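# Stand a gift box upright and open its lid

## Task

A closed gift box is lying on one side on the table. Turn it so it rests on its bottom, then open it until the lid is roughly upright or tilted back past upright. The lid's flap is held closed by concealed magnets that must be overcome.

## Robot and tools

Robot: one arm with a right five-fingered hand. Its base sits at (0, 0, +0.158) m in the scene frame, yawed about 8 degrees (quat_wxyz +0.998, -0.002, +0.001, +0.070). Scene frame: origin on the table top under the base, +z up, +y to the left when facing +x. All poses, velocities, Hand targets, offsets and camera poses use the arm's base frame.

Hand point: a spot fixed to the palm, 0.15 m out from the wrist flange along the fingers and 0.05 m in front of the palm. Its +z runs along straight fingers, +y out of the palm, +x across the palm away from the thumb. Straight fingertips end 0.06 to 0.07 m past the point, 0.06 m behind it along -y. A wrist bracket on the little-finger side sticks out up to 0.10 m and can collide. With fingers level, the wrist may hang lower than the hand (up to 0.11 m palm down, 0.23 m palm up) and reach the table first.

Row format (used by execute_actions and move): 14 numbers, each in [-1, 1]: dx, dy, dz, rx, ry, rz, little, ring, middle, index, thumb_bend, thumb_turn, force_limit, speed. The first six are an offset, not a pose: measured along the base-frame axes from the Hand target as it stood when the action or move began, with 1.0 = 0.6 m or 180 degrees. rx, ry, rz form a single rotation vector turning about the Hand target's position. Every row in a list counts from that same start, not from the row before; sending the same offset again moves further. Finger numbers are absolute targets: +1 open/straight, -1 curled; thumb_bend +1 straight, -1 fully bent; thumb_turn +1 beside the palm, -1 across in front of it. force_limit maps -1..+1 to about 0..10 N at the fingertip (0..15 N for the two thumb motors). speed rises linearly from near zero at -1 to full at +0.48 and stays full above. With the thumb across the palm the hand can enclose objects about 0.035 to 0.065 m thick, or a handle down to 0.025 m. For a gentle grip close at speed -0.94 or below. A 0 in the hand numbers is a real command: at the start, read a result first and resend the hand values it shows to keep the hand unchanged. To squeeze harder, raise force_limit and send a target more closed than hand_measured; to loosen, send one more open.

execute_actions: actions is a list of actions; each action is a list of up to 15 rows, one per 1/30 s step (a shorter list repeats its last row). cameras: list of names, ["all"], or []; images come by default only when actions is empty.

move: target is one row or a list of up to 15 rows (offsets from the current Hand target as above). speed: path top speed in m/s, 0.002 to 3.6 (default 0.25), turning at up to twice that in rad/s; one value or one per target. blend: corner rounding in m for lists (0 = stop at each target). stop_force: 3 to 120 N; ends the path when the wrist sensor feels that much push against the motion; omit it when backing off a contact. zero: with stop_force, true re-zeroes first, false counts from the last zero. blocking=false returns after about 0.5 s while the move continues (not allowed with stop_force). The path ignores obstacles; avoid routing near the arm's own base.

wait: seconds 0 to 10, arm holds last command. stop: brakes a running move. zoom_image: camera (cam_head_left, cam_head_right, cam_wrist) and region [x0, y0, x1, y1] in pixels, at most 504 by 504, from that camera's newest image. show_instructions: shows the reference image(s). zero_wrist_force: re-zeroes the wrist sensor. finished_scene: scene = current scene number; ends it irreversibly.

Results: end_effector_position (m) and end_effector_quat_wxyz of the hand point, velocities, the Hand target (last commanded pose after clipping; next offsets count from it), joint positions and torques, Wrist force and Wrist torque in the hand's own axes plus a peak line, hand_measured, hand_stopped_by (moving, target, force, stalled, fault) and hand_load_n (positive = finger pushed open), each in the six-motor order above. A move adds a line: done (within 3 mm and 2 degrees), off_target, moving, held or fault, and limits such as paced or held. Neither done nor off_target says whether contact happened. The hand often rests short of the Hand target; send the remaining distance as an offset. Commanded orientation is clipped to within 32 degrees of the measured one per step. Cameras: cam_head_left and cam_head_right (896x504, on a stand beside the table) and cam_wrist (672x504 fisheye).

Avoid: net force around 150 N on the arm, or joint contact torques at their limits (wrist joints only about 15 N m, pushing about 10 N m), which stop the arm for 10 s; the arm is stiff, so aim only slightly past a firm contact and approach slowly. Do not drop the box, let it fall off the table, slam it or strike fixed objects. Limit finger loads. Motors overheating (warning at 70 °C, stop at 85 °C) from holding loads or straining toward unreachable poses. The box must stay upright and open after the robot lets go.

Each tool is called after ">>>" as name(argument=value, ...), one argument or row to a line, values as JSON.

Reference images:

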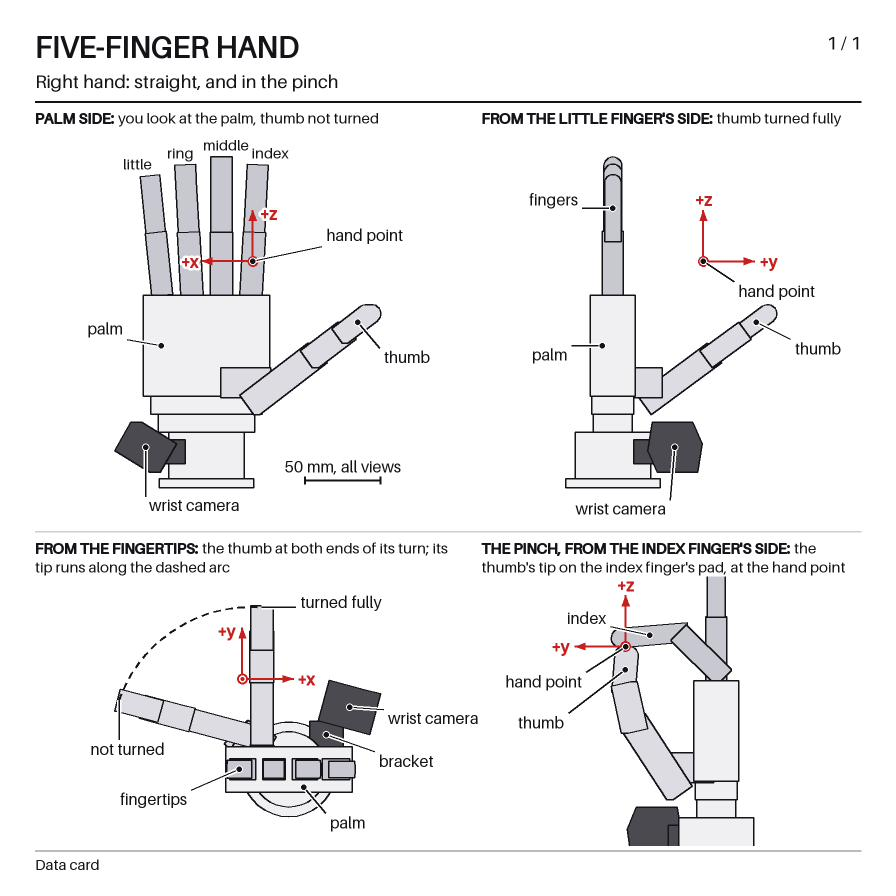

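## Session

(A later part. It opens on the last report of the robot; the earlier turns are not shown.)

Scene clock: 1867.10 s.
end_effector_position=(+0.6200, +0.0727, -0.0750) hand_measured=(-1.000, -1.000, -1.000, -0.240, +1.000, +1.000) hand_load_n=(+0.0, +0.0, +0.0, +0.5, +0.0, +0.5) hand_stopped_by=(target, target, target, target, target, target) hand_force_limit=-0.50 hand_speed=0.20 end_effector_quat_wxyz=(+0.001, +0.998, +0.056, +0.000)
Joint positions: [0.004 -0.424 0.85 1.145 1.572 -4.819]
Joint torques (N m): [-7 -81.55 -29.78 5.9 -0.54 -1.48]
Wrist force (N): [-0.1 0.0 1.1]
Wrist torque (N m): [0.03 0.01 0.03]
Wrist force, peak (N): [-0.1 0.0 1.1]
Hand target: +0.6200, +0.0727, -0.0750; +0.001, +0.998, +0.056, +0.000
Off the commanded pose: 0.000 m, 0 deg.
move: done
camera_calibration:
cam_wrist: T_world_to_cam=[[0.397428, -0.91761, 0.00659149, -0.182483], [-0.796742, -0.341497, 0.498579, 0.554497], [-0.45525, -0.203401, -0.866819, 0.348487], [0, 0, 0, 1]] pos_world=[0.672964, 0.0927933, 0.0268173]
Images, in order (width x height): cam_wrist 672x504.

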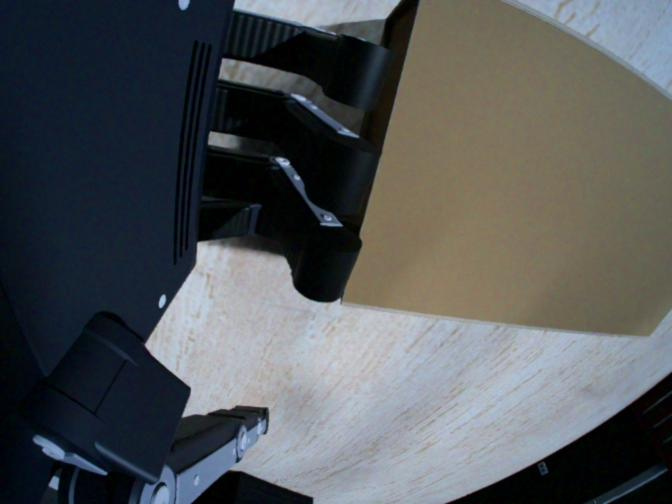

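>>> move(
  target=[
    [-0.0047, 0.0415, 0, 0, 0, 0, -1, -1, -1, -0.24, 1, 1, -0.5, 0.2],
    [-0.0047, 0.0415, 0.006, 0, 0, 0, 1, 1, 1, -0.05, 1, 1, -0.5, 0.2],
  ],
  speed=0.08,
  cameras=["cam_wrist"],
)

>>> zoom_image(
  camera="cam_wrist",
  region=[200, 60, 504, 440],
)

Scene clock: 1907.23 s.
end_effector_position=(+0.6172, +0.0976, -0.0714) hand_measured=(+1.000, +1.000, +1.000, -0.050, +1.000, +1.000) hand_load_n=(+0.0, +0.0, +0.0, +0.0, +0.0, +0.0) hand_stopped_by=(target, target, target, target, target, target) hand_force_limit=-0.50 hand_speed=0.20 end_effector_quat_wxyz=(+0.001, +0.998, +0.056, +0.000)
Joint positions: [0.043 -0.42 0.833 1.159 1.572 -4.781]
Joint torques (N m): [5.57 -80.79 -26.96 5.36 0.91 1.47]
Wrist force (N): [0.0 0.9 0.2]
Wrist torque (N m): [0.10 0.00 -0.03]
Wrist force, peak (N): [-0.2 2.8 0.4]
Hand target: +0.6172, +0.0976, -0.0714; +0.001, +0.998, +0.056, +0.000
Off the commanded pose: 0.000 m, 0 deg.
move: done
camera_calibration:
cam_wrist: T_world_to_cam=[[0.397428, -0.91761, 0.00659149, -0.158545], [-0.796742, -0.341497, 0.498579, 0.558974], [-0.45525, -0.203401, -0.866819, 0.355397], [0, 0, 0, 1]] pos_world=[0.670164, 0.117693, 0.0304173]
Images, in order (width x height): cam_wrist 672x504.

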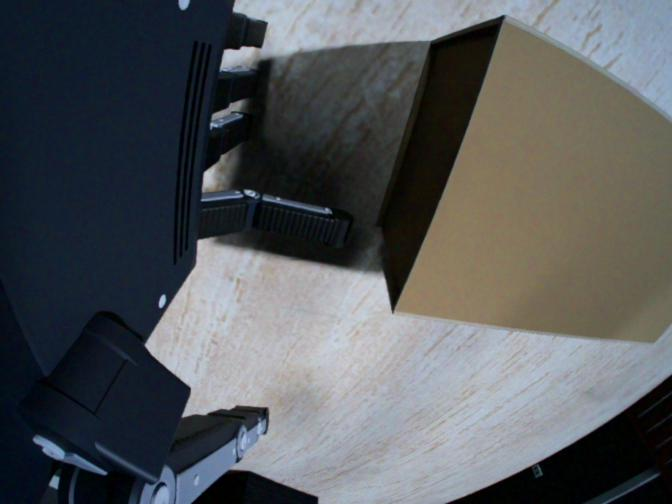

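Scaled by 1.326 from the camera's 672x504 image, which has a finer 960x720 frame.

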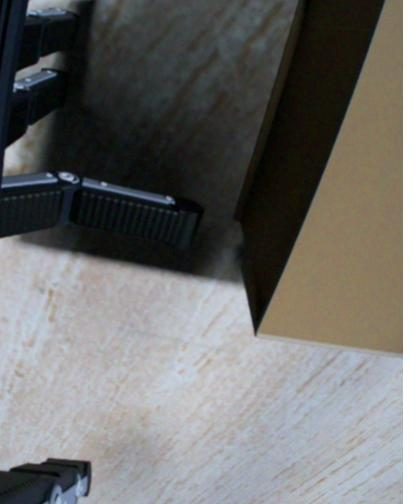

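>>> move(
  target=[0.0034, -0.0300, -0.0227, 0, 0, 0, 0.5, 0.5, 0.5, -0.05, 1, 1, -0.5, 0.2],
  speed=0.08,
)

>>> move(
  target=[0.0037, -0.0330, 0, 0, 0, 0, 0.5, 0.5, 0.5, -0.05, 1, 1, -0.5, 0.2],
  speed=0.012,
  stop_force=3,
  cameras=["cam_wrist"],
)

>>> zoom_image(
  camera="cam_wrist",
  region=[200, 60, 504, 440],
)

Scene clock: 1934.00 s.
end_effector_position=(+0.6192, +0.0797, -0.0849) hand_measured=(+0.500, +0.500, +0.500, -0.050, +1.000, +1.000) hand_load_n=(+0.0, +0.0, +0.5, +0.0, +0.0, +0.0) hand_stopped_by=(target, target, target, target, target, target) hand_force_limit=-0.50 hand_speed=0.20 end_effector_quat_wxyz=(+0.001, +0.998, +0.056, +0.000)
Joint positions: [0.015 -0.409 0.847 1.134 1.572 -4.808]
Joint torques (N m): [-7.64 -31.71 -0.4 -0.72 0.45 -1.28]
Wrist force (N): [0.0 1.0 0.3]
Wrist torque (N m): [0.12 0.01 0.06]
Wrist force, peak (N): [0.1 1.2 0.5]
Hand target: +0.6192, +0.0796, -0.0851; +0.001, +0.998, +0.056, +0.000
Off the commanded pose: 0.000 m, 0 deg.
move: done

Scene clock: 1936.53 s.
end_effector_position=(+0.6215, +0.0598, -0.0851) hand_measured=(+0.500, +0.500, +0.500, -0.050, +1.000, +1.000) hand_load_n=(+0.0, +0.0, +0.0, +0.5, -0.5, +0.0) hand_stopped_by=(target, target, target, target, target, target) hand_force_limit=-0.50 hand_speed=0.20 end_effector_quat_wxyz=(+0.001, +0.998, +0.056, +0.000)
Joint positions: [-0.016 -0.414 0.858 1.127 1.572 -4.839]
Joint torques (N m): [-8.06 -81.94 -0.3 -0.83 0.23 -1.4]
Wrist force (N): [-0.3 0.0 0.3]
Wrist torque (N m): [0.09 0.02 0.04]
Wrist force, peak (N): [0.1 0.9 0.4]
Hand target: +0.6215, +0.0598, -0.0851; +0.001, +0.998, +0.056, +0.000
Off the commanded pose: 0.000 m, 0 deg.
move: done
camera_calibration:
cam_wrist: T_world_to_cam=[[0.397428, -0.91761, 0.00659149, -0.194811], [-0.796742, -0.341497, 0.498579, 0.556193], [-0.45525, -0.203401, -0.866819, 0.337832], [0, 0, 0, 1]] pos_world=[0.674364, 0.0798933, 0.0168173]
Images, in order (width x height): cam_wrist 672x504.

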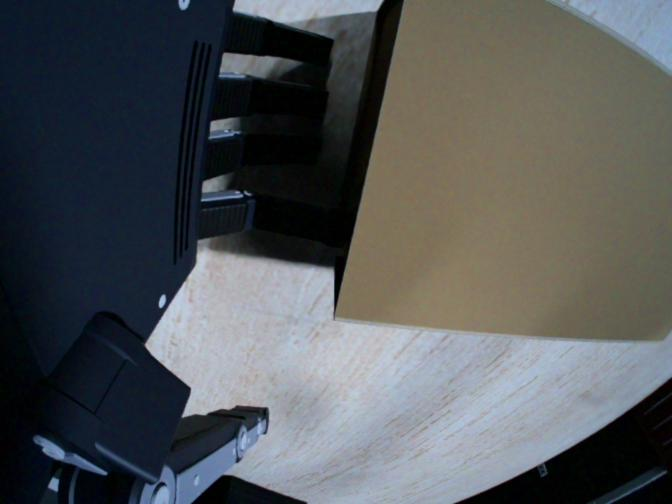

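Scaled by 1.326 from the camera's 672x504 image, which has a finer 960x720 frame.

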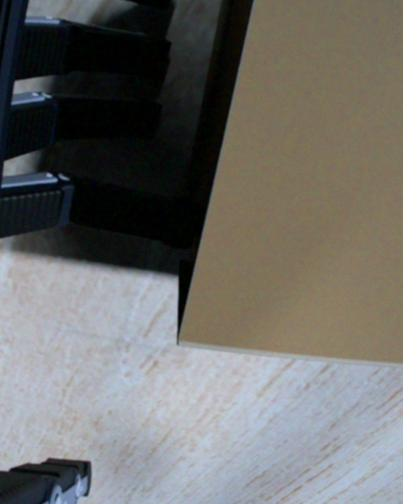

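>>> move(
  target=[0.0003, -0.003, 0.03, 0, 0, 0, 0.5, 0.5, 0.5, -0.05, 1, 1, -0.5, 0.2],
  speed=0.015,
  stop_force=3,
  cameras=["cam_wrist"],
)

>>> zoom_image(
  camera="cam_wrist",
  region=[200, 60, 504, 440],
)

Scene clock: 1954.37 s.
end_effector_position=(+0.6216, +0.0580, -0.0671) hand_measured=(+0.500, +0.500, +0.500, -0.050, +1.000, +1.000) hand_load_n=(+0.0, +0.0, +0.0, +1.0, +0.0, +0.0) hand_stopped_by=(target, target, target, target, target, target) hand_force_limit=-0.50 hand_speed=0.20 end_effector_quat_wxyz=(+0.001, +0.998, +0.056, +0.000)
Joint positions: [-0.018 -0.438 0.857 1.152 1.572 -4.842]
Joint torques (N m): [-8.09 -80.66 -30.34 5.95 1.07 -1.48]
Wrist force (N): [-0.1 0.0 0.6]
Wrist torque (N m): [0.05 0.01 0.04]
Wrist force, peak (N): [-0.6 -0.2 0.8]
Hand target: +0.6216, +0.0580, -0.0671; +0.001, +0.998, +0.056, +0.000
Off the commanded pose: 0.000 m, 0 deg.
move: done
camera_calibration:
cam_wrist: T_world_to_cam=[[0.397428, -0.91761, 0.00659149, -0.19666], [-0.796742, -0.341497, 0.498579, 0.546763], [-0.45525, -0.203401, -0.866819, 0.35316], [0, 0, 0, 1]] pos_world=[0.674564, 0.0780933, 0.0348173]
Images, in order (width x height): cam_wrist 672x504.

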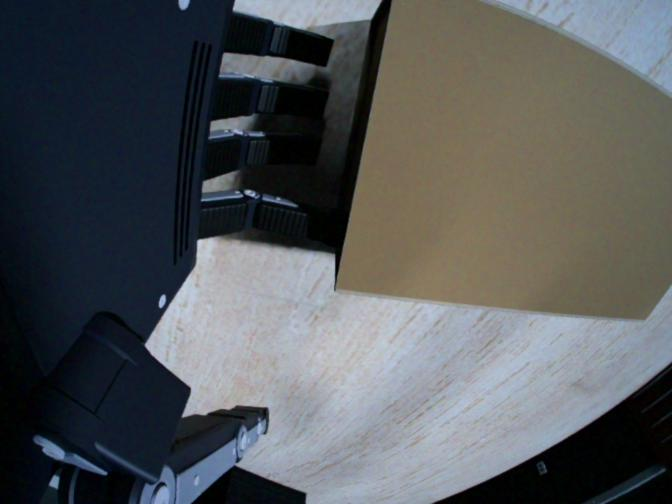

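Scaled by 1.326 from the camera's 672x504 image, which has a finer 960x720 frame.

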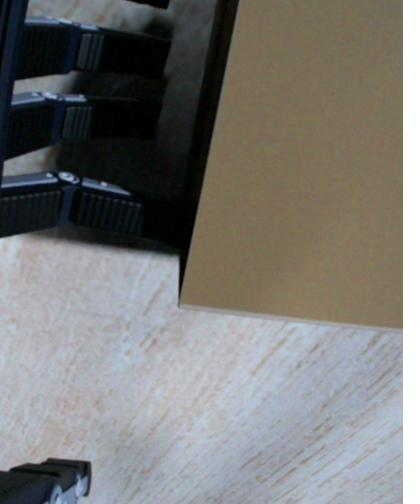

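>>> move(
  target=[0, 0, 0.0133, 0, 0, 0, 0.5, 0.5, 0.5, -0.05, 1, 1, -0.5, 0.2],
  speed=0.015,
  stop_force=3,
  cameras=["cam_wrist"],
)

>>> zoom_image(
  camera="cam_wrist",
  region=[260, 160, 420, 360],
)

Scene clock: 1962.33 s.
end_effector_position=(+0.6216, +0.0580, -0.0591) hand_measured=(+0.500, +0.500, +0.500, -0.050, +1.000, +1.000) hand_load_n=(+0.0, +0.0, +0.0, +1.0, -0.5, +0.0) hand_stopped_by=(target, target, target, target, target, target) hand_force_limit=-0.50 hand_speed=0.20 end_effector_quat_wxyz=(+0.001, +0.998, +0.056, +0.000)
Joint positions: [-0.018 -0.448 0.856 1.164 1.572 -4.842]
Joint torques (N m): [-7.55 -82 -30.2 5.93 1.11 -1.41]
Wrist force (N): [0.0 0.0 0.8]
Wrist torque (N m): [0.03 -0.01 0.04]
Wrist force, peak (N): [0.2 0.0 1.1]
Hand target: +0.6216, +0.0580, -0.0591; +0.001, +0.998, +0.056, +0.000
Off the commanded pose: 0.000 m, 0 deg.
move: done
camera_calibration:
cam_wrist: T_world_to_cam=[[0.397428, -0.91761, 0.00659149, -0.196713], [-0.796742, -0.341497, 0.498579, 0.542824], [-0.45525, -0.203401, -0.866819, 0.360008], [0, 0, 0, 1]] pos_world=[0.674564, 0.0780933, 0.0427173]
Images, in order (width x height): cam_wrist 672x504.

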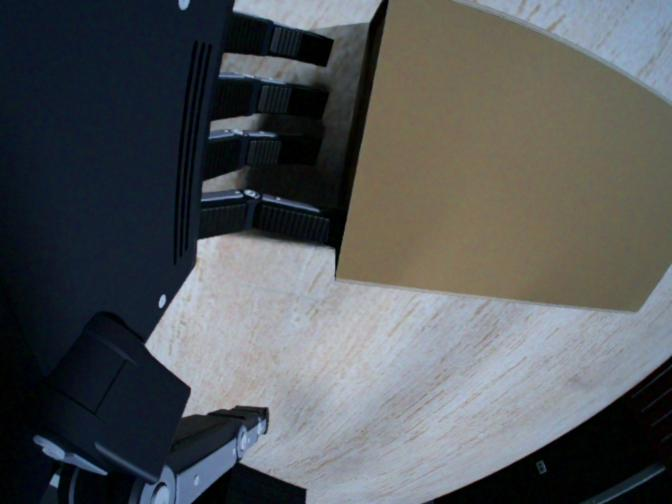

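Scaled by 2.520 from the camera's 672x504 image, which has a finer 960x720 frame.

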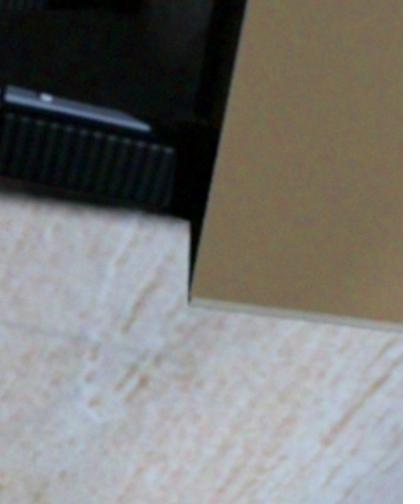

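>>> move(
  target=[0, 0, 0.0133, 0, 0, 0, 0.5, 0.5, 0.5, -0.05, 1, 1, -0.5, 0.2],
  speed=0.015,
  stop_force=3,
  cameras=["cam_wrist"],
)

>>> zoom_image(
  camera="cam_wrist",
  region=[260, 160, 420, 360],
)

Scene clock: 1968.27 s.
end_effector_position=(+0.6216, +0.0580, -0.0511) hand_measured=(+0.500, +0.500, +0.500, -0.050, +1.000, +1.000) hand_load_n=(+0.0, +0.0, +0.0, +1.0, -0.5, +0.0) hand_stopped_by=(target, target, target, target, target, target) hand_force_limit=-0.50 hand_speed=0.20 end_effector_quat_wxyz=(+0.001, +0.998, +0.056, +0.000)
Joint positions: [-0.018 -0.458 0.854 1.175 1.572 -4.842]
Joint torques (N m): [-6.7 -80.98 -30.69 6.12 0.82 -1.23]
Wrist force (N): [0.0 0.7 1.3]
Wrist torque (N m): [0.06 0.00 0.05]
Wrist force, peak (N): [0.2 0.8 1.9]
Hand target: +0.6216, +0.0580, -0.0511; +0.001, +0.998, +0.056, +0.000
Off the commanded pose: 0.000 m, 0 deg.
move: done
camera_calibration:
cam_wrist: T_world_to_cam=[[0.397428, -0.91761, 0.00659149, -0.196765], [-0.796742, -0.341497, 0.498579, 0.538835], [-0.45525, -0.203401, -0.866819, 0.366942], [0, 0, 0, 1]] pos_world=[0.674564, 0.0780933, 0.0507173]
Images, in order (width x height): cam_wrist 672x504.

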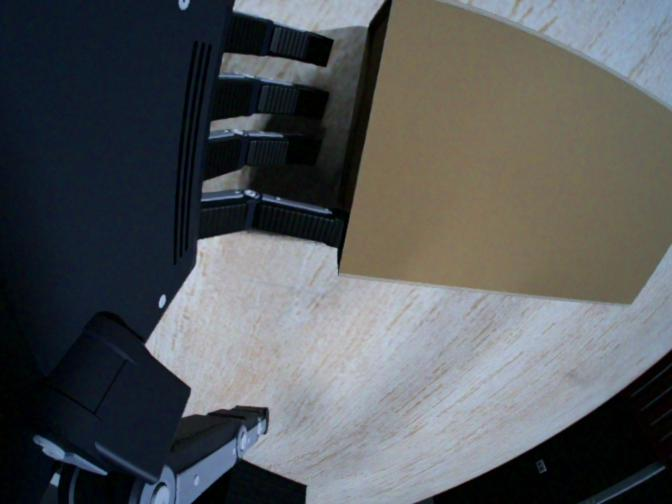

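Scaled by 2.520 from the camera's 672x504 image, which has a finer 960x720 frame.

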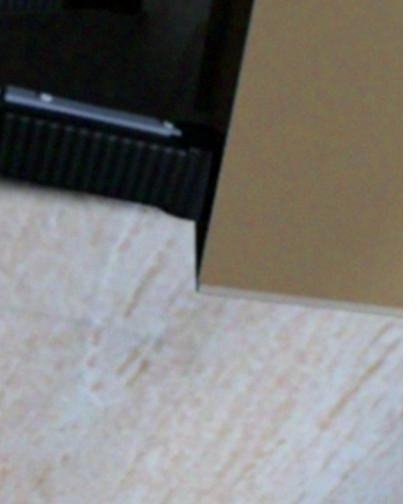

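>>> move(
  target=[0, 0.0833, 0.2, 0, 0, -0.75, 0.5, 0.5, 0.5, -0.05, 1, 1, -0.5, 0.2],
  speed=0.4,
)

>>> move(
  target=[-0.0833, 0.0833, 0.0833, 0, 0, -0.75, 0.5, 0.5, 0.5, -0.05, 1, -1, -0.5, 0.2],
  speed=0.4,
  cameras=["all"],
)

>>> zoom_image(
  camera="cam_head_left",
  region=[410, 250, 540, 380],
)

>>> zoom_image(
  camera="cam_head_right",
  region=[410, 250, 540, 380],
)

Scene clock: 2131.47 s.
end_effector_position=(+0.6217, +0.1079, +0.0689) hand_measured=(+0.500, +0.500, +0.500, -0.050, +1.000, +1.000) hand_load_n=(+0.0, +0.0, +0.0, +0.0, +0.0, +0.0) hand_stopped_by=(target, target, target, target, target, target) hand_force_limit=-0.50 hand_speed=0.20 end_effector_quat_wxyz=(+0.000, -0.434, +0.901, +0.001)
Joint positions: [-0.136 -0.59 0.796 1.366 1.57 -2.603]
Joint torques (N m): [1.46 -79.34 -3.19 -0.8 1.02 1.67]
Wrist force (N): [0.2 0.5 0.1]
Wrist torque (N m): [0.05 -0.04 -0.02]
Wrist force, peak (N): [-0.4 0.8 1.6]
Hand target: +0.6216, +0.1080, +0.0689; +0.000, -0.434, +0.901, +0.001
Off the commanded pose: 0.000 m, 0 deg.
move: done

Scene clock: 2135.20 s.
end_effector_position=(+0.5717, +0.1579, +0.1189) hand_measured=(+0.500, +0.500, +0.500, -0.050, +1.000, -1.000) hand_load_n=(+0.0, +0.0, +0.0, +0.0, +0.0, +0.0) hand_stopped_by=(target, target, target, target, target, target) hand_force_limit=-0.50 hand_speed=0.20 end_effector_quat_wxyz=(+0.001, +0.667, +0.745, +0.000)
Joint positions: [0.094 -0.93 1.278 1.221 1.572 -0.017]
Joint torques (N m): [7.36 -23.93 -31.35 5.9 1.09 1.41]
Wrist force (N): [0.1 0.7 0.5]
Wrist torque (N m): [0.07 -0.01 -0.04]
Wrist force, peak (N): [0.3 1.3 0.0]
Hand target: +0.5717, +0.1580, +0.1189; +0.001, +0.667, +0.745, +0.000
Off the commanded pose: 0.000 m, 0 deg.
move: done
camera_calibration:
cam_wrist: T_world_to_cam=[[0.917546, 0.397575, 0.00660214, -0.591324], [0.341613, -0.796674, 0.498609, -0.130464], [0.203494, -0.455241, -0.866802, 0.175084], [0, 0, 0, 1]] pos_world=[0.551507, 0.210864, 0.220717]

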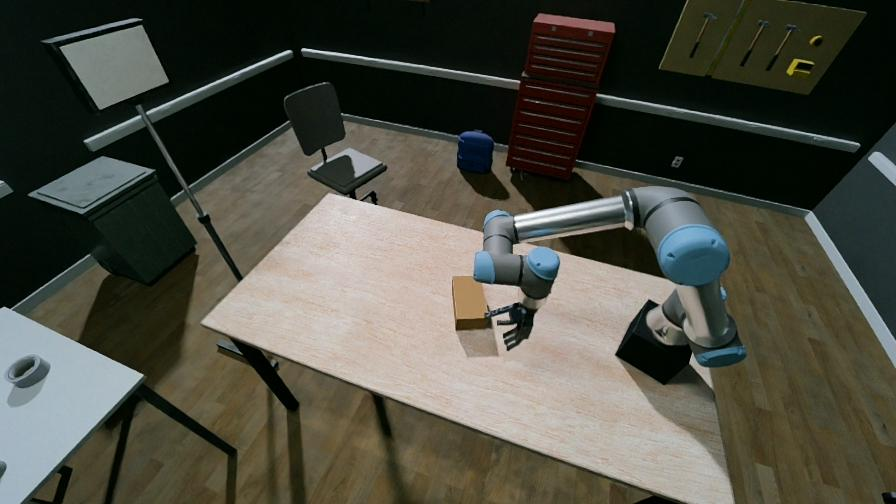

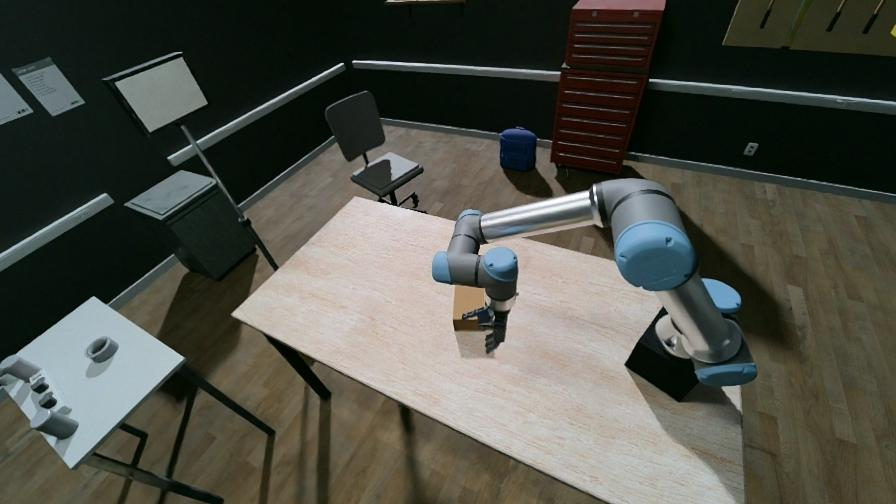

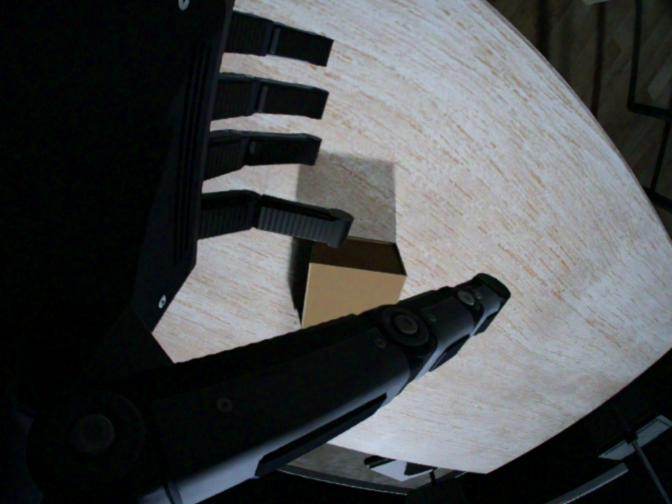

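Scaled by 3.877 from the camera's 896x504 image, which has a finer 1280x720 frame.

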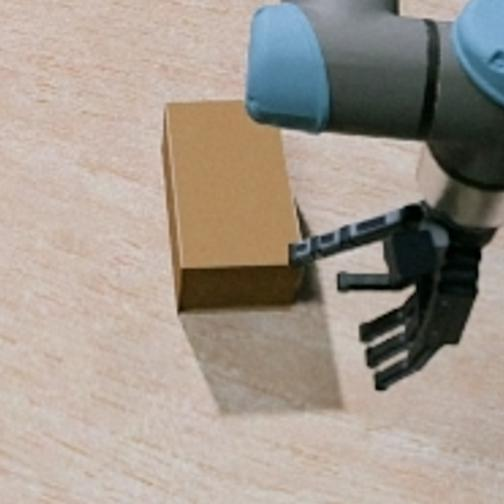

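Scaled by 3.877 from the camera's 896x504 image, which has a finer 1280x720 frame.

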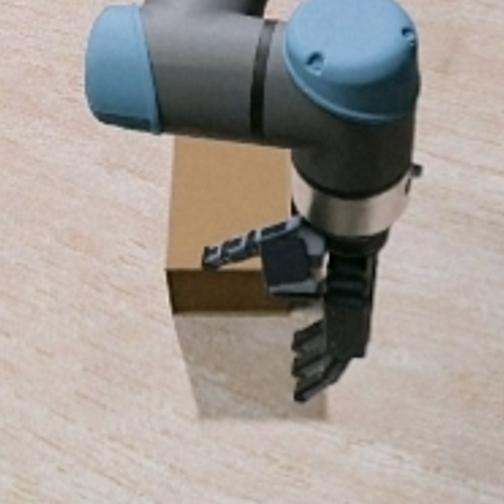

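>>> move(
  target=[
    [0.0838, -0.105, -0.2, 0, 0, 0, 0.5, 0.5, 0.5, -0.05, 1, -1, -0.5, 0.2],
    [0.0838, -0.105, -0.328, 0, 0, 0, 0.5, 0.5, 0.5, -0.05, 1, -1, -0.5, 0.2],
  ],
  speed=0.2,
  blend=0.02,
  cameras=["cam_wrist"],
)

>>> zoom_image(
  camera="cam_wrist",
  region=[180, 100, 484, 440],
)

Scene clock: 2207.97 s.
end_effector_position=(+0.6219, +0.0949, -0.0778) hand_measured=(+0.500, +0.500, +0.500, -0.050, +1.000, -1.000) hand_load_n=(+0.0, +0.0, +0.0, +0.0, +0.0, +0.0) hand_stopped_by=(target, target, target, target, target, target) hand_force_limit=-0.50 hand_speed=0.20 end_effector_quat_wxyz=(+0.001, +0.667, +0.745, +0.000)
Joint positions: [-0.026 -0.627 1.283 0.913 1.571 -0.137]
Joint torques (N m): [3.64 -27.94 -27.26 -1.25 -0.29 -0.25]
Wrist force (N): [0.1 0.8 0.3]
Wrist torque (N m): [0.10 -0.01 0.06]
Wrist force, peak (N): [2.9 -0.3 0.3]
Hand target: +0.6219, +0.0950, -0.0779; +0.001, +0.667, +0.745, +0.000
Off the commanded pose: 0.000 m, 0 deg.
move: done
camera_calibration:
cam_wrist: T_world_to_cam=[[0.91761, 0.397428, 0.00659149, -0.611147], [0.341497, -0.796742, 0.498579, -0.0996806], [0.203401, -0.45525, -0.866819, -0.0342745], [0, 0, 0, 1]] pos_world=[0.601807, 0.147864, 0.0240173]
Images, in order (width x height): cam_wrist 672x504.

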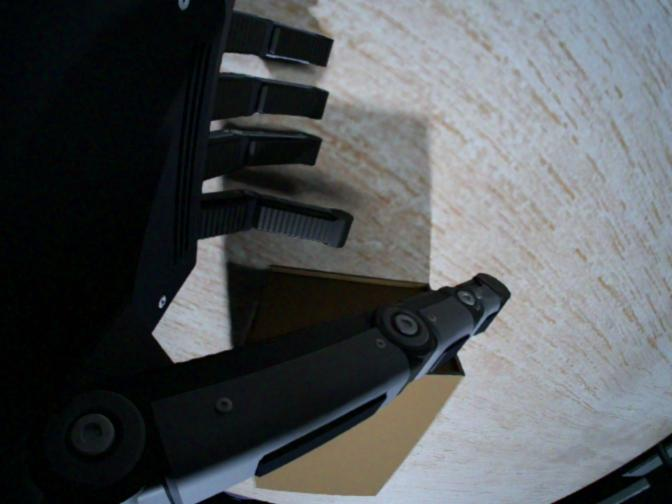

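Scaled by 1.482 from the camera's 672x504 image, which has a finer 960x720 frame.

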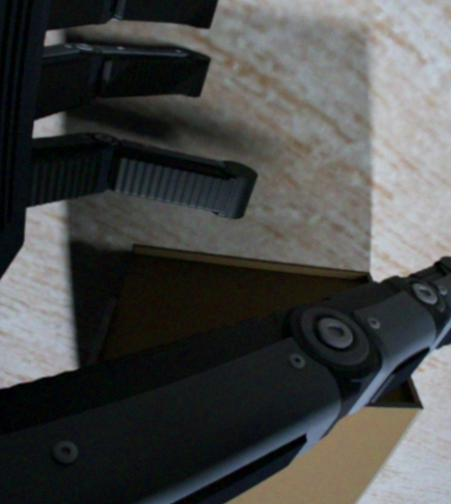

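>>> move(
  target=[0.0151, -0.0563, 0, 0, 0, 0, 0.5, 0.5, 0.5, -0.05, 1, -1, -0.5, 0.2],
  speed=0.08,
)

>>> move(
  target=[0.0095, -0.0354, 0, 0, 0, 0, 0.5, 0.5, 0.5, -0.05, 1, -1, -0.5, 0.2],
  speed=0.01,
  stop_force=3,
  cameras=["cam_wrist"],
)

>>> zoom_image(
  camera="cam_wrist",
  region=[180, 100, 484, 440],
)

Scene clock: 2216.53 s.
end_effector_position=(+0.6310, +0.0613, -0.0779) hand_measured=(+0.500, +0.500, +0.500, -0.050, +1.000, -1.000) hand_load_n=(+0.0, +0.0, +0.0, +0.0, +0.0, +0.0) hand_stopped_by=(target, target, target, target, target, target) hand_force_limit=-0.50 hand_speed=0.20 end_effector_quat_wxyz=(+0.001, +0.667, +0.745, +0.000)
Joint positions: [-0.085 -0.621 1.271 0.92 1.571 -0.196]
Joint torques (N m): [-6.03 -27.69 -26.16 6.13 -0.42 -1.24]
Wrist force (N): [0.2 0.6 0.4]
Wrist torque (N m): [0.07 -0.03 0.06]
Wrist force, peak (N): [2.3 0.3 0.4]
Hand target: +0.6310, +0.0612, -0.0779; +0.001, +0.667, +0.745, +0.000
Off the commanded pose: 0.000 m, 0 deg.
move: done

Scene clock: 2219.60 s.
end_effector_position=(+0.6367, +0.0399, -0.0779) hand_measured=(+0.500, +0.500, +0.500, -0.050, +1.000, -1.000) hand_load_n=(+0.0, +0.0, +0.0, +0.0, +0.0, +0.0) hand_stopped_by=(target, target, target, target, target, target) hand_force_limit=-0.50 hand_speed=0.20 end_effector_quat_wxyz=(+0.001, +0.667, +0.745, +0.000)
Joint positions: [-0.122 -0.615 1.259 0.926 1.571 -0.233]
Joint torques (N m): [-7.18 -28.39 -26.59 5.74 -0.38 -1.39]
Wrist force (N): [0.2 0.5 0.5]
Wrist torque (N m): [0.04 -0.03 0.06]
Wrist force, peak (N): [-0.1 1.0 0.4]
Hand target: +0.6367, +0.0399, -0.0779; +0.001, +0.667, +0.745, +0.000
Off the commanded pose: 0.000 m, 0 deg.
move: done
camera_calibration:
cam_wrist: T_world_to_cam=[[0.91761, 0.397428, 0.00659149, -0.602869], [0.341497, -0.796742, 0.498579, -0.148506], [0.203401, -0.45525, -0.866819, -0.0624102], [0, 0, 0, 1]] pos_world=[0.616607, 0.0928635, 0.0239173]
Images, in order (width x height): cam_wrist 672x504.

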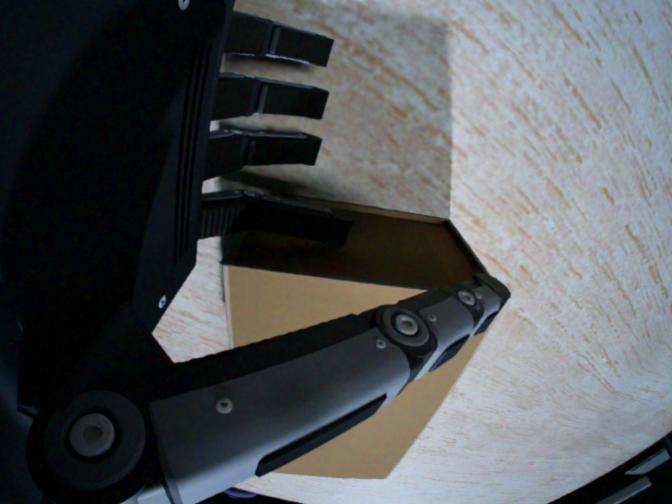

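Scaled by 1.482 from the camera's 672x504 image, which has a finer 960x720 frame.

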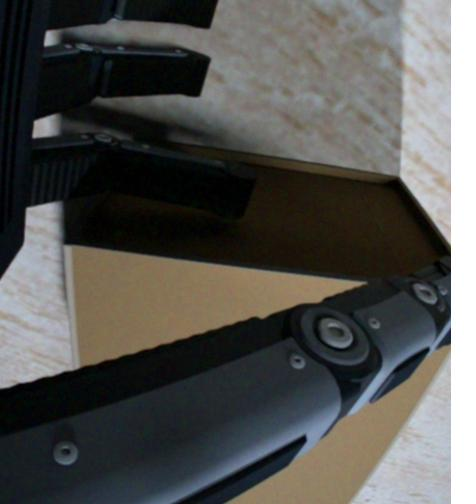

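>>> move(
  target=[
    [-0.0258, 0.0967, 0, 0, 0, 0, 0.5, 0.5, 0.5, -0.05, 1, -1, -0.5, 0.2],
    [-0.061, 0.092, 0.163, 0, 0, -0.452, 0.5, 0.5, -0.2, -0.2, 1, -1, -0.5, 0.2],
    [-0.0525, 0.0693, -0.006, 0, 0, -0.452, 0.5, 0.5, -0.2, -0.2, 1, -1, -0.5, 0.2],
  ],
  speed=0.25,
  cameras=["cam_wrist"],
)

>>> zoom_image(
  camera="cam_wrist",
  region=[180, 60, 484, 440],
)

Scene clock: 2324.27 s.
end_effector_position=(+0.6052, +0.0815, -0.0814) hand_measured=(+0.500, +0.500, -0.200, -0.200, +1.000, -1.000) hand_load_n=(+0.0, +0.0, +0.0, +0.0, +0.0, +0.0) hand_stopped_by=(target, target, target, target, target, target) hand_force_limit=-0.50 hand_speed=0.20 end_effector_quat_wxyz=(+0.001, +0.991, +0.131, +0.000)
Joint positions: [0.024 -0.474 0.973 1.072 1.572 1.332]
Joint torques (N m): [-6.03 -28.78 -28.52 -1.01 -0.51 -0.95]
Wrist force (N): [0.1 0.2 0.2]
Wrist torque (N m): [0.01 -0.03 -0.04]
Wrist force, peak (N): [-3.9 -0.3 0.5]
Hand target: +0.6052, +0.0815, -0.0815; +0.001, +0.991, +0.131, +0.000
Off the commanded pose: 0.000 m, 0 deg.
move: done
camera_calibration:
cam_wrist: T_world_to_cam=[[0.53074, -0.847509, 0.00658718, -0.254803], [-0.736408, -0.457289, 0.498587, 0.521836], [-0.419545, -0.269471, -0.866815, 0.321776], [0, 0, 0, 1]] pos_world=[0.654518, 0.109392, 0.0204173]
Images, in order (width x height): cam_wrist 672x504.

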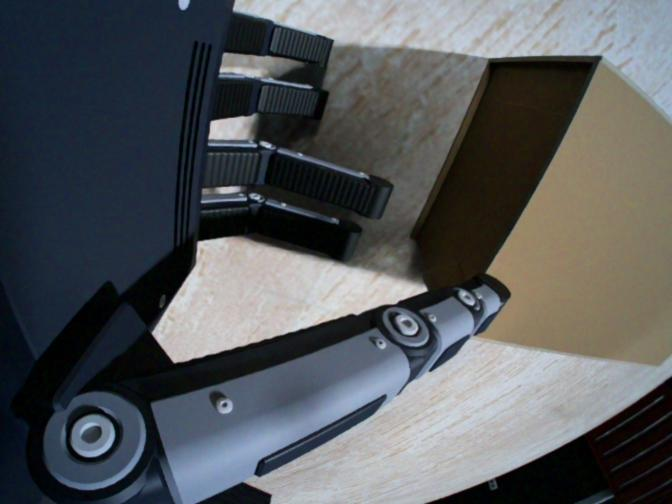

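Scaled by 1.326 from the camera's 672x504 image, which has a finer 960x720 frame.

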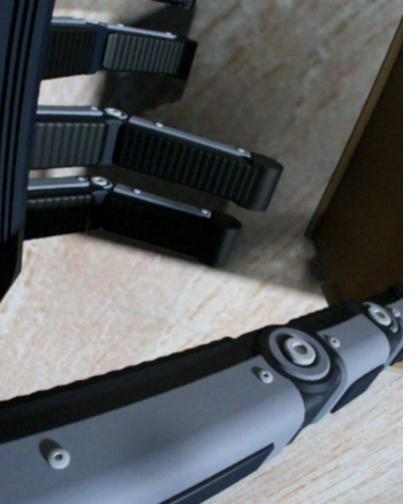

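>>> move(
  target=[0.0181, -0.0676, -0.0067, 0, 0, 0, 0.5, 0.5, -0.2, -0.2, 1, -1, -0.5, 0.2],
  speed=0.08,
)

>>> move(
  target=[0.0069, -0.0258, 0, 0, 0, 0, 0.5, 0.5, -0.2, -0.2, 1, -1, -0.5, 0.2],
  speed=0.01,
  stop_force=3,
  cameras=["cam_wrist"],
)

>>> zoom_image(
  camera="cam_wrist",
  region=[180, 60, 484, 440],
)

Scene clock: 2336.57 s.
end_effector_position=(+0.6160, +0.0411, -0.0855) hand_measured=(+0.500, +0.500, -0.200, -0.200, +1.000, -1.000) hand_load_n=(+0.0, +0.0, +0.0, +0.0, +0.0, +0.0) hand_stopped_by=(target, target, target, target, target, target) hand_force_limit=-0.50 hand_speed=0.20 end_effector_quat_wxyz=(+0.001, +0.991, +0.131, +0.000)
Joint positions: [-0.041 -0.462 0.96 1.073 1.572 1.267]
Joint torques (N m): [-5.24 -31.44 -28.77 5.52 -0.54 -1.39]
Wrist force (N): [-0.4 0.1 -0.2]
Wrist torque (N m): [0.07 -0.01 0.05]
Wrist force, peak (N): [0.0 1.3 0.1]
Hand target: +0.6161, +0.0410, -0.0855; +0.001, +0.991, +0.131, +0.000
Off the commanded pose: 0.000 m, 0 deg.
move: done

Scene clock: 2339.03 s.
end_effector_position=(+0.6202, +0.0255, -0.0855) hand_measured=(+0.500, +0.500, -0.200, -0.200, +1.000, -1.000) hand_load_n=(+0.0, +0.0, +0.0, +0.0, +0.0, +0.0) hand_stopped_by=(target, target, target, target, target, target) hand_force_limit=-0.50 hand_speed=0.20 end_effector_quat_wxyz=(+0.001, +0.991, +0.131, +0.000)
Joint positions: [-0.066 -0.457 0.95 1.078 1.572 1.243]
Joint torques (N m): [-8.53 -31.51 -29.2 5.7 0.94 -1.48]
Wrist force (N): [-0.1 -0.2 0.5]
Wrist torque (N m): [0.04 -0.01 0.02]
Wrist force, peak (N): [0.0 -1.0 0.6]
Hand target: +0.6202, +0.0255, -0.0855; +0.001, +0.991, +0.131, +0.000
Off the commanded pose: 0.000 m, 0 deg.
move: done
camera_calibration:
cam_wrist: T_world_to_cam=[[0.53074, -0.847509, 0.00658718, -0.310282], [-0.736408, -0.457289, 0.498587, 0.509273], [-0.419545, -0.269471, -0.866815, 0.309398], [0, 0, 0, 1]] pos_world=[0.669518, 0.0532919, 0.0163173]
Images, in order (width x height): cam_wrist 672x504.

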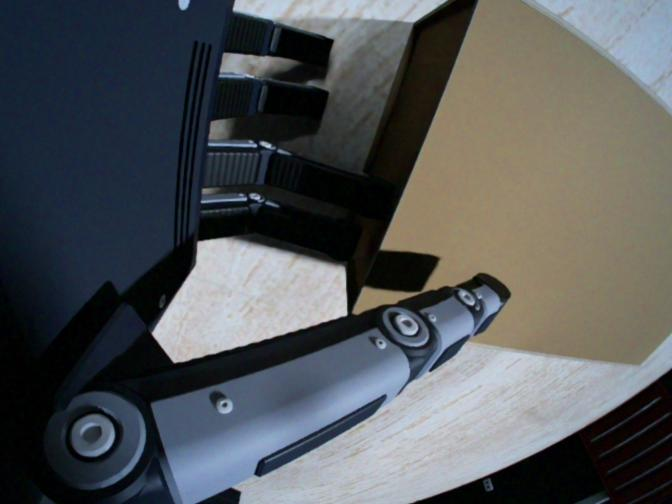

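Scaled by 1.326 from the camera's 672x504 image, which has a finer 960x720 frame.

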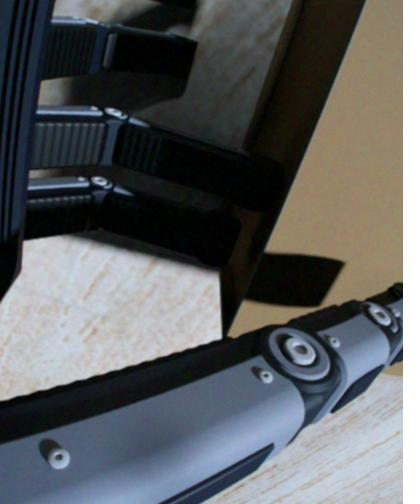

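>>> move(
  target=[0.0005, -0.002, 0.0083, 0, 0, 0, 0.5, 0.5, -0.2, -0.2, 1, -1, -0.5, 0.2],
  speed=0.01,
  stop_force=3,
)

>>> move(
  target=[0.0003, -0.001, 0.005, 0, 0, 0, 0.5, 0.5, -0.2, -0.2, 1, -1, -0.5, 0.2],
  speed=0.01,
  stop_force=3,
  cameras=["cam_wrist"],
)

>>> zoom_image(
  camera="cam_wrist",
  region=[300, 140, 460, 340],
)

Scene clock: 2350.93 s.
end_effector_position=(+0.6205, +0.0243, -0.0806) hand_measured=(+0.500, +0.500, -0.200, -0.200, +1.000, -1.000) hand_load_n=(+0.0, +0.0, +1.0, +0.0, +0.0, +0.0) hand_stopped_by=(target, target, target, target, target, target) hand_force_limit=-0.50 hand_speed=0.20 end_effector_quat_wxyz=(+0.001, +0.991, +0.131, +0.000)
Joint positions: [-0.068 -0.464 0.95 1.085 1.572 1.241]
Joint torques (N m): [-7.71 -80 -28.92 5.83 0.78 -1.37]
Wrist force (N): [-0.1 -0.2 0.5]
Wrist torque (N m): [0.04 0.00 0.02]
Wrist force, peak (N): [-0.1 -0.3 1.4]
Hand target: +0.6205, +0.0243, -0.0806; +0.001, +0.991, +0.131, +0.000
Off the commanded pose: 0.000 m, 0 deg.
move: done

Scene clock: 2352.23 s.
end_effector_position=(+0.6207, +0.0237, -0.0776) hand_measured=(+0.500, +0.500, -0.200, -0.200, +1.000, -1.000) hand_load_n=(+0.0, +0.0, +1.0, +0.0, +0.0, +0.0) hand_stopped_by=(target, target, target, target, target, target) hand_force_limit=-0.50 hand_speed=0.20 end_effector_quat_wxyz=(+0.001, +0.991, +0.131, +0.000)
Joint positions: [-0.068 -0.468 0.949 1.09 1.572 1.24]
Joint torques (N m): [-8.08 -79.65 -29.47 5.91 0.72 -1.45]
Wrist force (N): [0.3 -0.2 0.9]
Wrist torque (N m): [0.05 -0.07 0.04]
Wrist force, peak (N): [0.4 0.0 1.3]
Hand target: +0.6207, +0.0237, -0.0776; +0.001, +0.991, +0.131, +0.000
Off the commanded pose: 0.000 m, 0 deg.
move: done
camera_calibration:
cam_wrist: T_world_to_cam=[[0.53074, -0.847509, 0.00658718, -0.312125], [-0.736408, -0.457289, 0.498587, 0.504829], [-0.419545, -0.269471, -0.866815, 0.316057], [0, 0, 0, 1]] pos_world=[0.670018, 0.0514919, 0.0243173]
Images, in order (width x height): cam_wrist 672x504.

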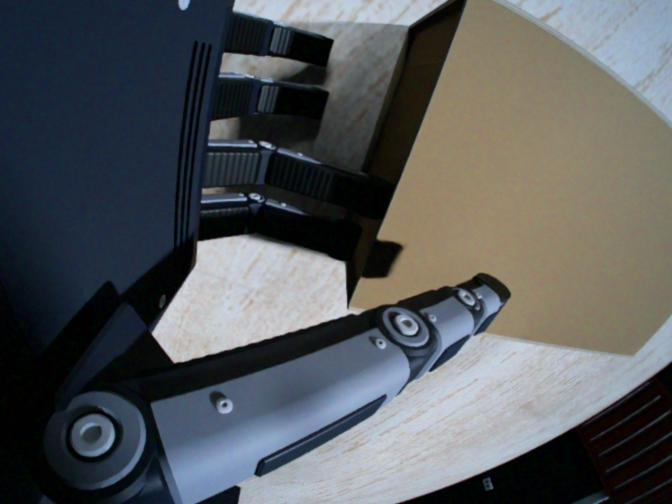

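Scaled by 2.520 from the camera's 672x504 image, which has a finer 960x720 frame.

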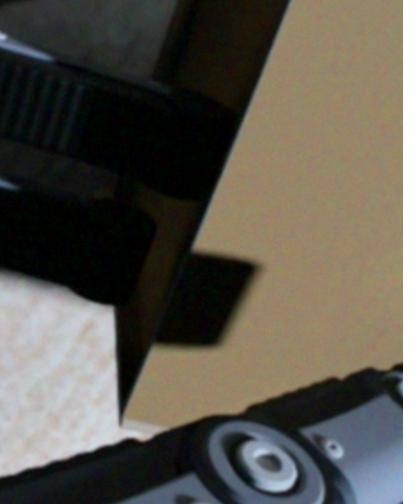

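>>> move(
  target=[
    [0, 0, -0.0155, 0, 0, 0, 0.5, 0.5, -0.2, -0.2, 1, -1, -0.5, 0.2],
    [0, 0, -0.0155, 0, 0, 0, 0.5, 0.5, -0.32, -0.32, 1, -1, -0.5, -0.5],
  ],
  speed=0.03,
)

>>> move(
  target=[0, 0, 0, 0, 0, 0, 0.5, 0.5, -0.32, -0.32, 0.2, -1, -0.2, -0.8],
  speed=0.03,
  cameras=["cam_wrist"],
)

>>> zoom_image(
  camera="cam_wrist",
  region=[260, 100, 500, 400],
)

Scene clock: 2386.40 s.
end_effector_position=(+0.6207, +0.0237, -0.0869) hand_measured=(+0.500, +0.500, -0.320, -0.320, +1.000, -1.000) hand_load_n=(+0.0, +0.0, +0.5, +0.0, -0.5, +0.0) hand_stopped_by=(target, target, target, target, target, target) hand_force_limit=-0.50 hand_speed=-0.50 end_effector_quat_wxyz=(+0.001, +0.991, +0.131, +0.000)
Joint positions: [-0.068 -0.455 0.949 1.077 1.572 1.24]
Joint torques (N m): [-7.75 -32.14 -0.91 -0.72 -0.11 -1.3]
Wrist force (N): [0.1 0.4 0.4]
Wrist torque (N m): [0.11 -0.02 0.04]
Wrist force, peak (N): [0.1 -0.2 1.2]
Hand target: +0.6207, +0.0237, -0.0869; +0.001, +0.991, +0.131, +0.000
Off the commanded pose: 0.000 m, 0 deg.
move: done

Scene clock: 2387.43 s.
end_effector_position=(+0.6207, +0.0237, -0.0869) hand_measured=(+0.500, +0.500, -0.320, -0.320, +0.784, -1.000) hand_load_n=(+0.0, +0.0, +1.0, +0.0, +6.0, +0.0) hand_stopped_by=(target, target, target, target, force, target) hand_force_limit=-0.20 hand_speed=-0.80 end_effector_quat_wxyz=(+0.001, +0.991, +0.131, +0.000)
Joint positions: [-0.068 -0.455 0.949 1.077 1.572 1.24]
Joint torques (N m): [-5.9 -31.71 -2.27 -0.65 -0.17 -1.31]
Wrist force (N): [0.2 1.3 -2.5]
Wrist torque (N m): [0.08 0.04 0.04]
Wrist force, peak (N): [0.0 2.1 -2.6]
Hand target: +0.6207, +0.0237, -0.0869; +0.001, +0.991, +0.131, +0.000
Off the commanded pose: 0.000 m, 0 deg.
move: done
camera_calibration:
cam_wrist: T_world_to_cam=[[0.53074, -0.847509, 0.00658718, -0.312064], [-0.736408, -0.457289, 0.498587, 0.509466], [-0.419545, -0.269471, -0.866815, 0.307995], [0, 0, 0, 1]] pos_world=[0.670018, 0.0514919, 0.0150173]
Images, in order (width x height): cam_wrist 672x504.

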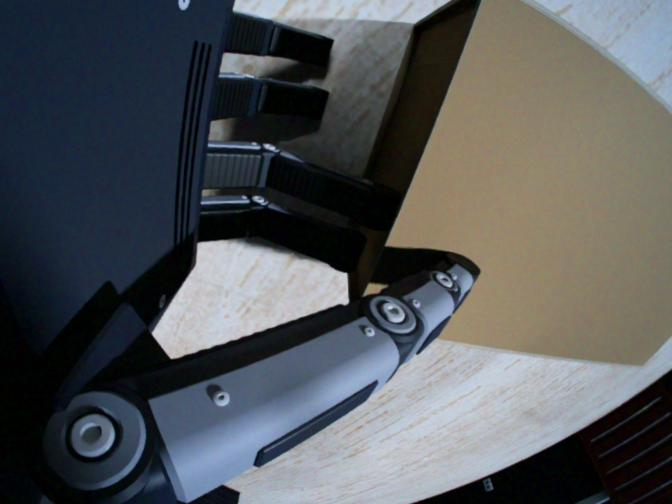

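Scaled by 1.680 from the camera's 672x504 image, which has a finer 960x720 frame.

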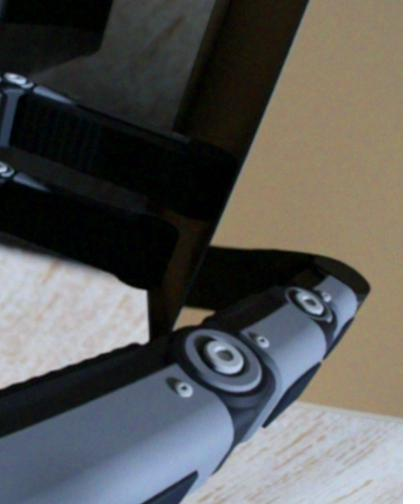

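>>> move(
  target=[0, 0, 0, 0, 0, 0, 0.5, 0.5, -0.55, -0.55, 0.2, -1, 0.2, -0.85],
  speed=0.03,
  cameras=["cam_wrist"],
)

>>> zoom_image(
  camera="cam_wrist",
  region=[260, 100, 500, 400],
)

Scene clock: 2397.23 s.
end_effector_position=(+0.6207, +0.0237, -0.0869) hand_measured=(+0.500, +0.500, -0.470, -0.550, +0.784, -1.000) hand_load_n=(+0.0, +0.0, +9.5, +0.0, +5.0, +0.0) hand_stopped_by=(target, target, force, target, force, target) hand_force_limit=0.20 hand_speed=-0.85 end_effector_quat_wxyz=(+0.001, +0.991, +0.131, +0.000)
Joint positions: [-0.068 -0.455 0.949 1.077 1.572 1.24]
Joint torques (N m): [6.47 -32.25 -6.61 -0.52 -0.55 -1.01]
Wrist force (N): [0.0 1.0 -0.2]
Wrist torque (N m): [-0.04 -0.01 0.06]
Wrist force, peak (N): [0.4 1.6 -3.4]
Hand target: +0.6207, +0.0237, -0.0869; +0.001, +0.991, +0.131, +0.000
Off the commanded pose: 0.000 m, 0 deg.
move: done
camera_calibration:
cam_wrist: T_world_to_cam=[[0.53074, -0.847509, 0.00658718, -0.312064], [-0.736408, -0.457289, 0.498587, 0.509516], [-0.419545, -0.269471, -0.866815, 0.307909], [0, 0, 0, 1]] pos_world=[0.670018, 0.0514919, 0.0149173]
Images, in order (width x height): cam_wrist 672x504.

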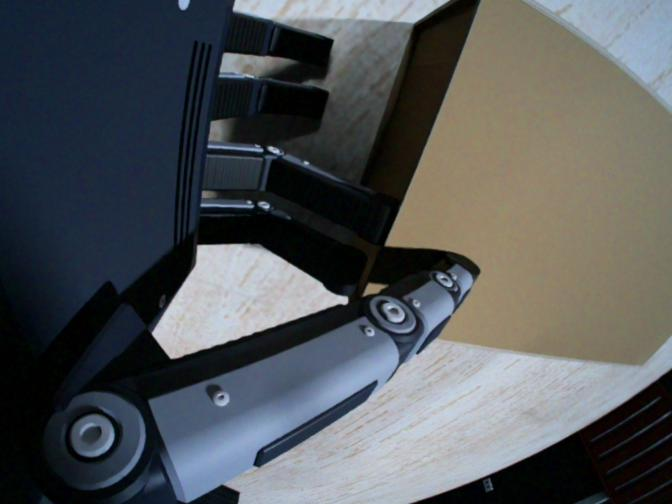

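Scaled by 1.680 from the camera's 672x504 image, which has a finer 960x720 frame.

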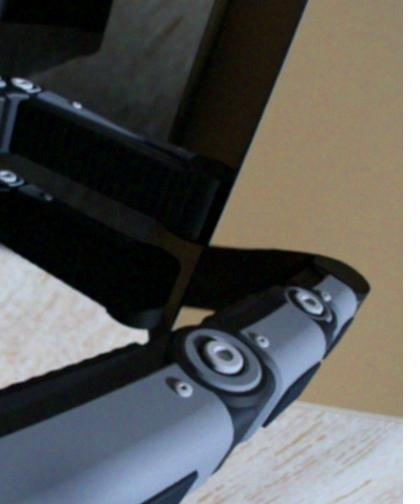

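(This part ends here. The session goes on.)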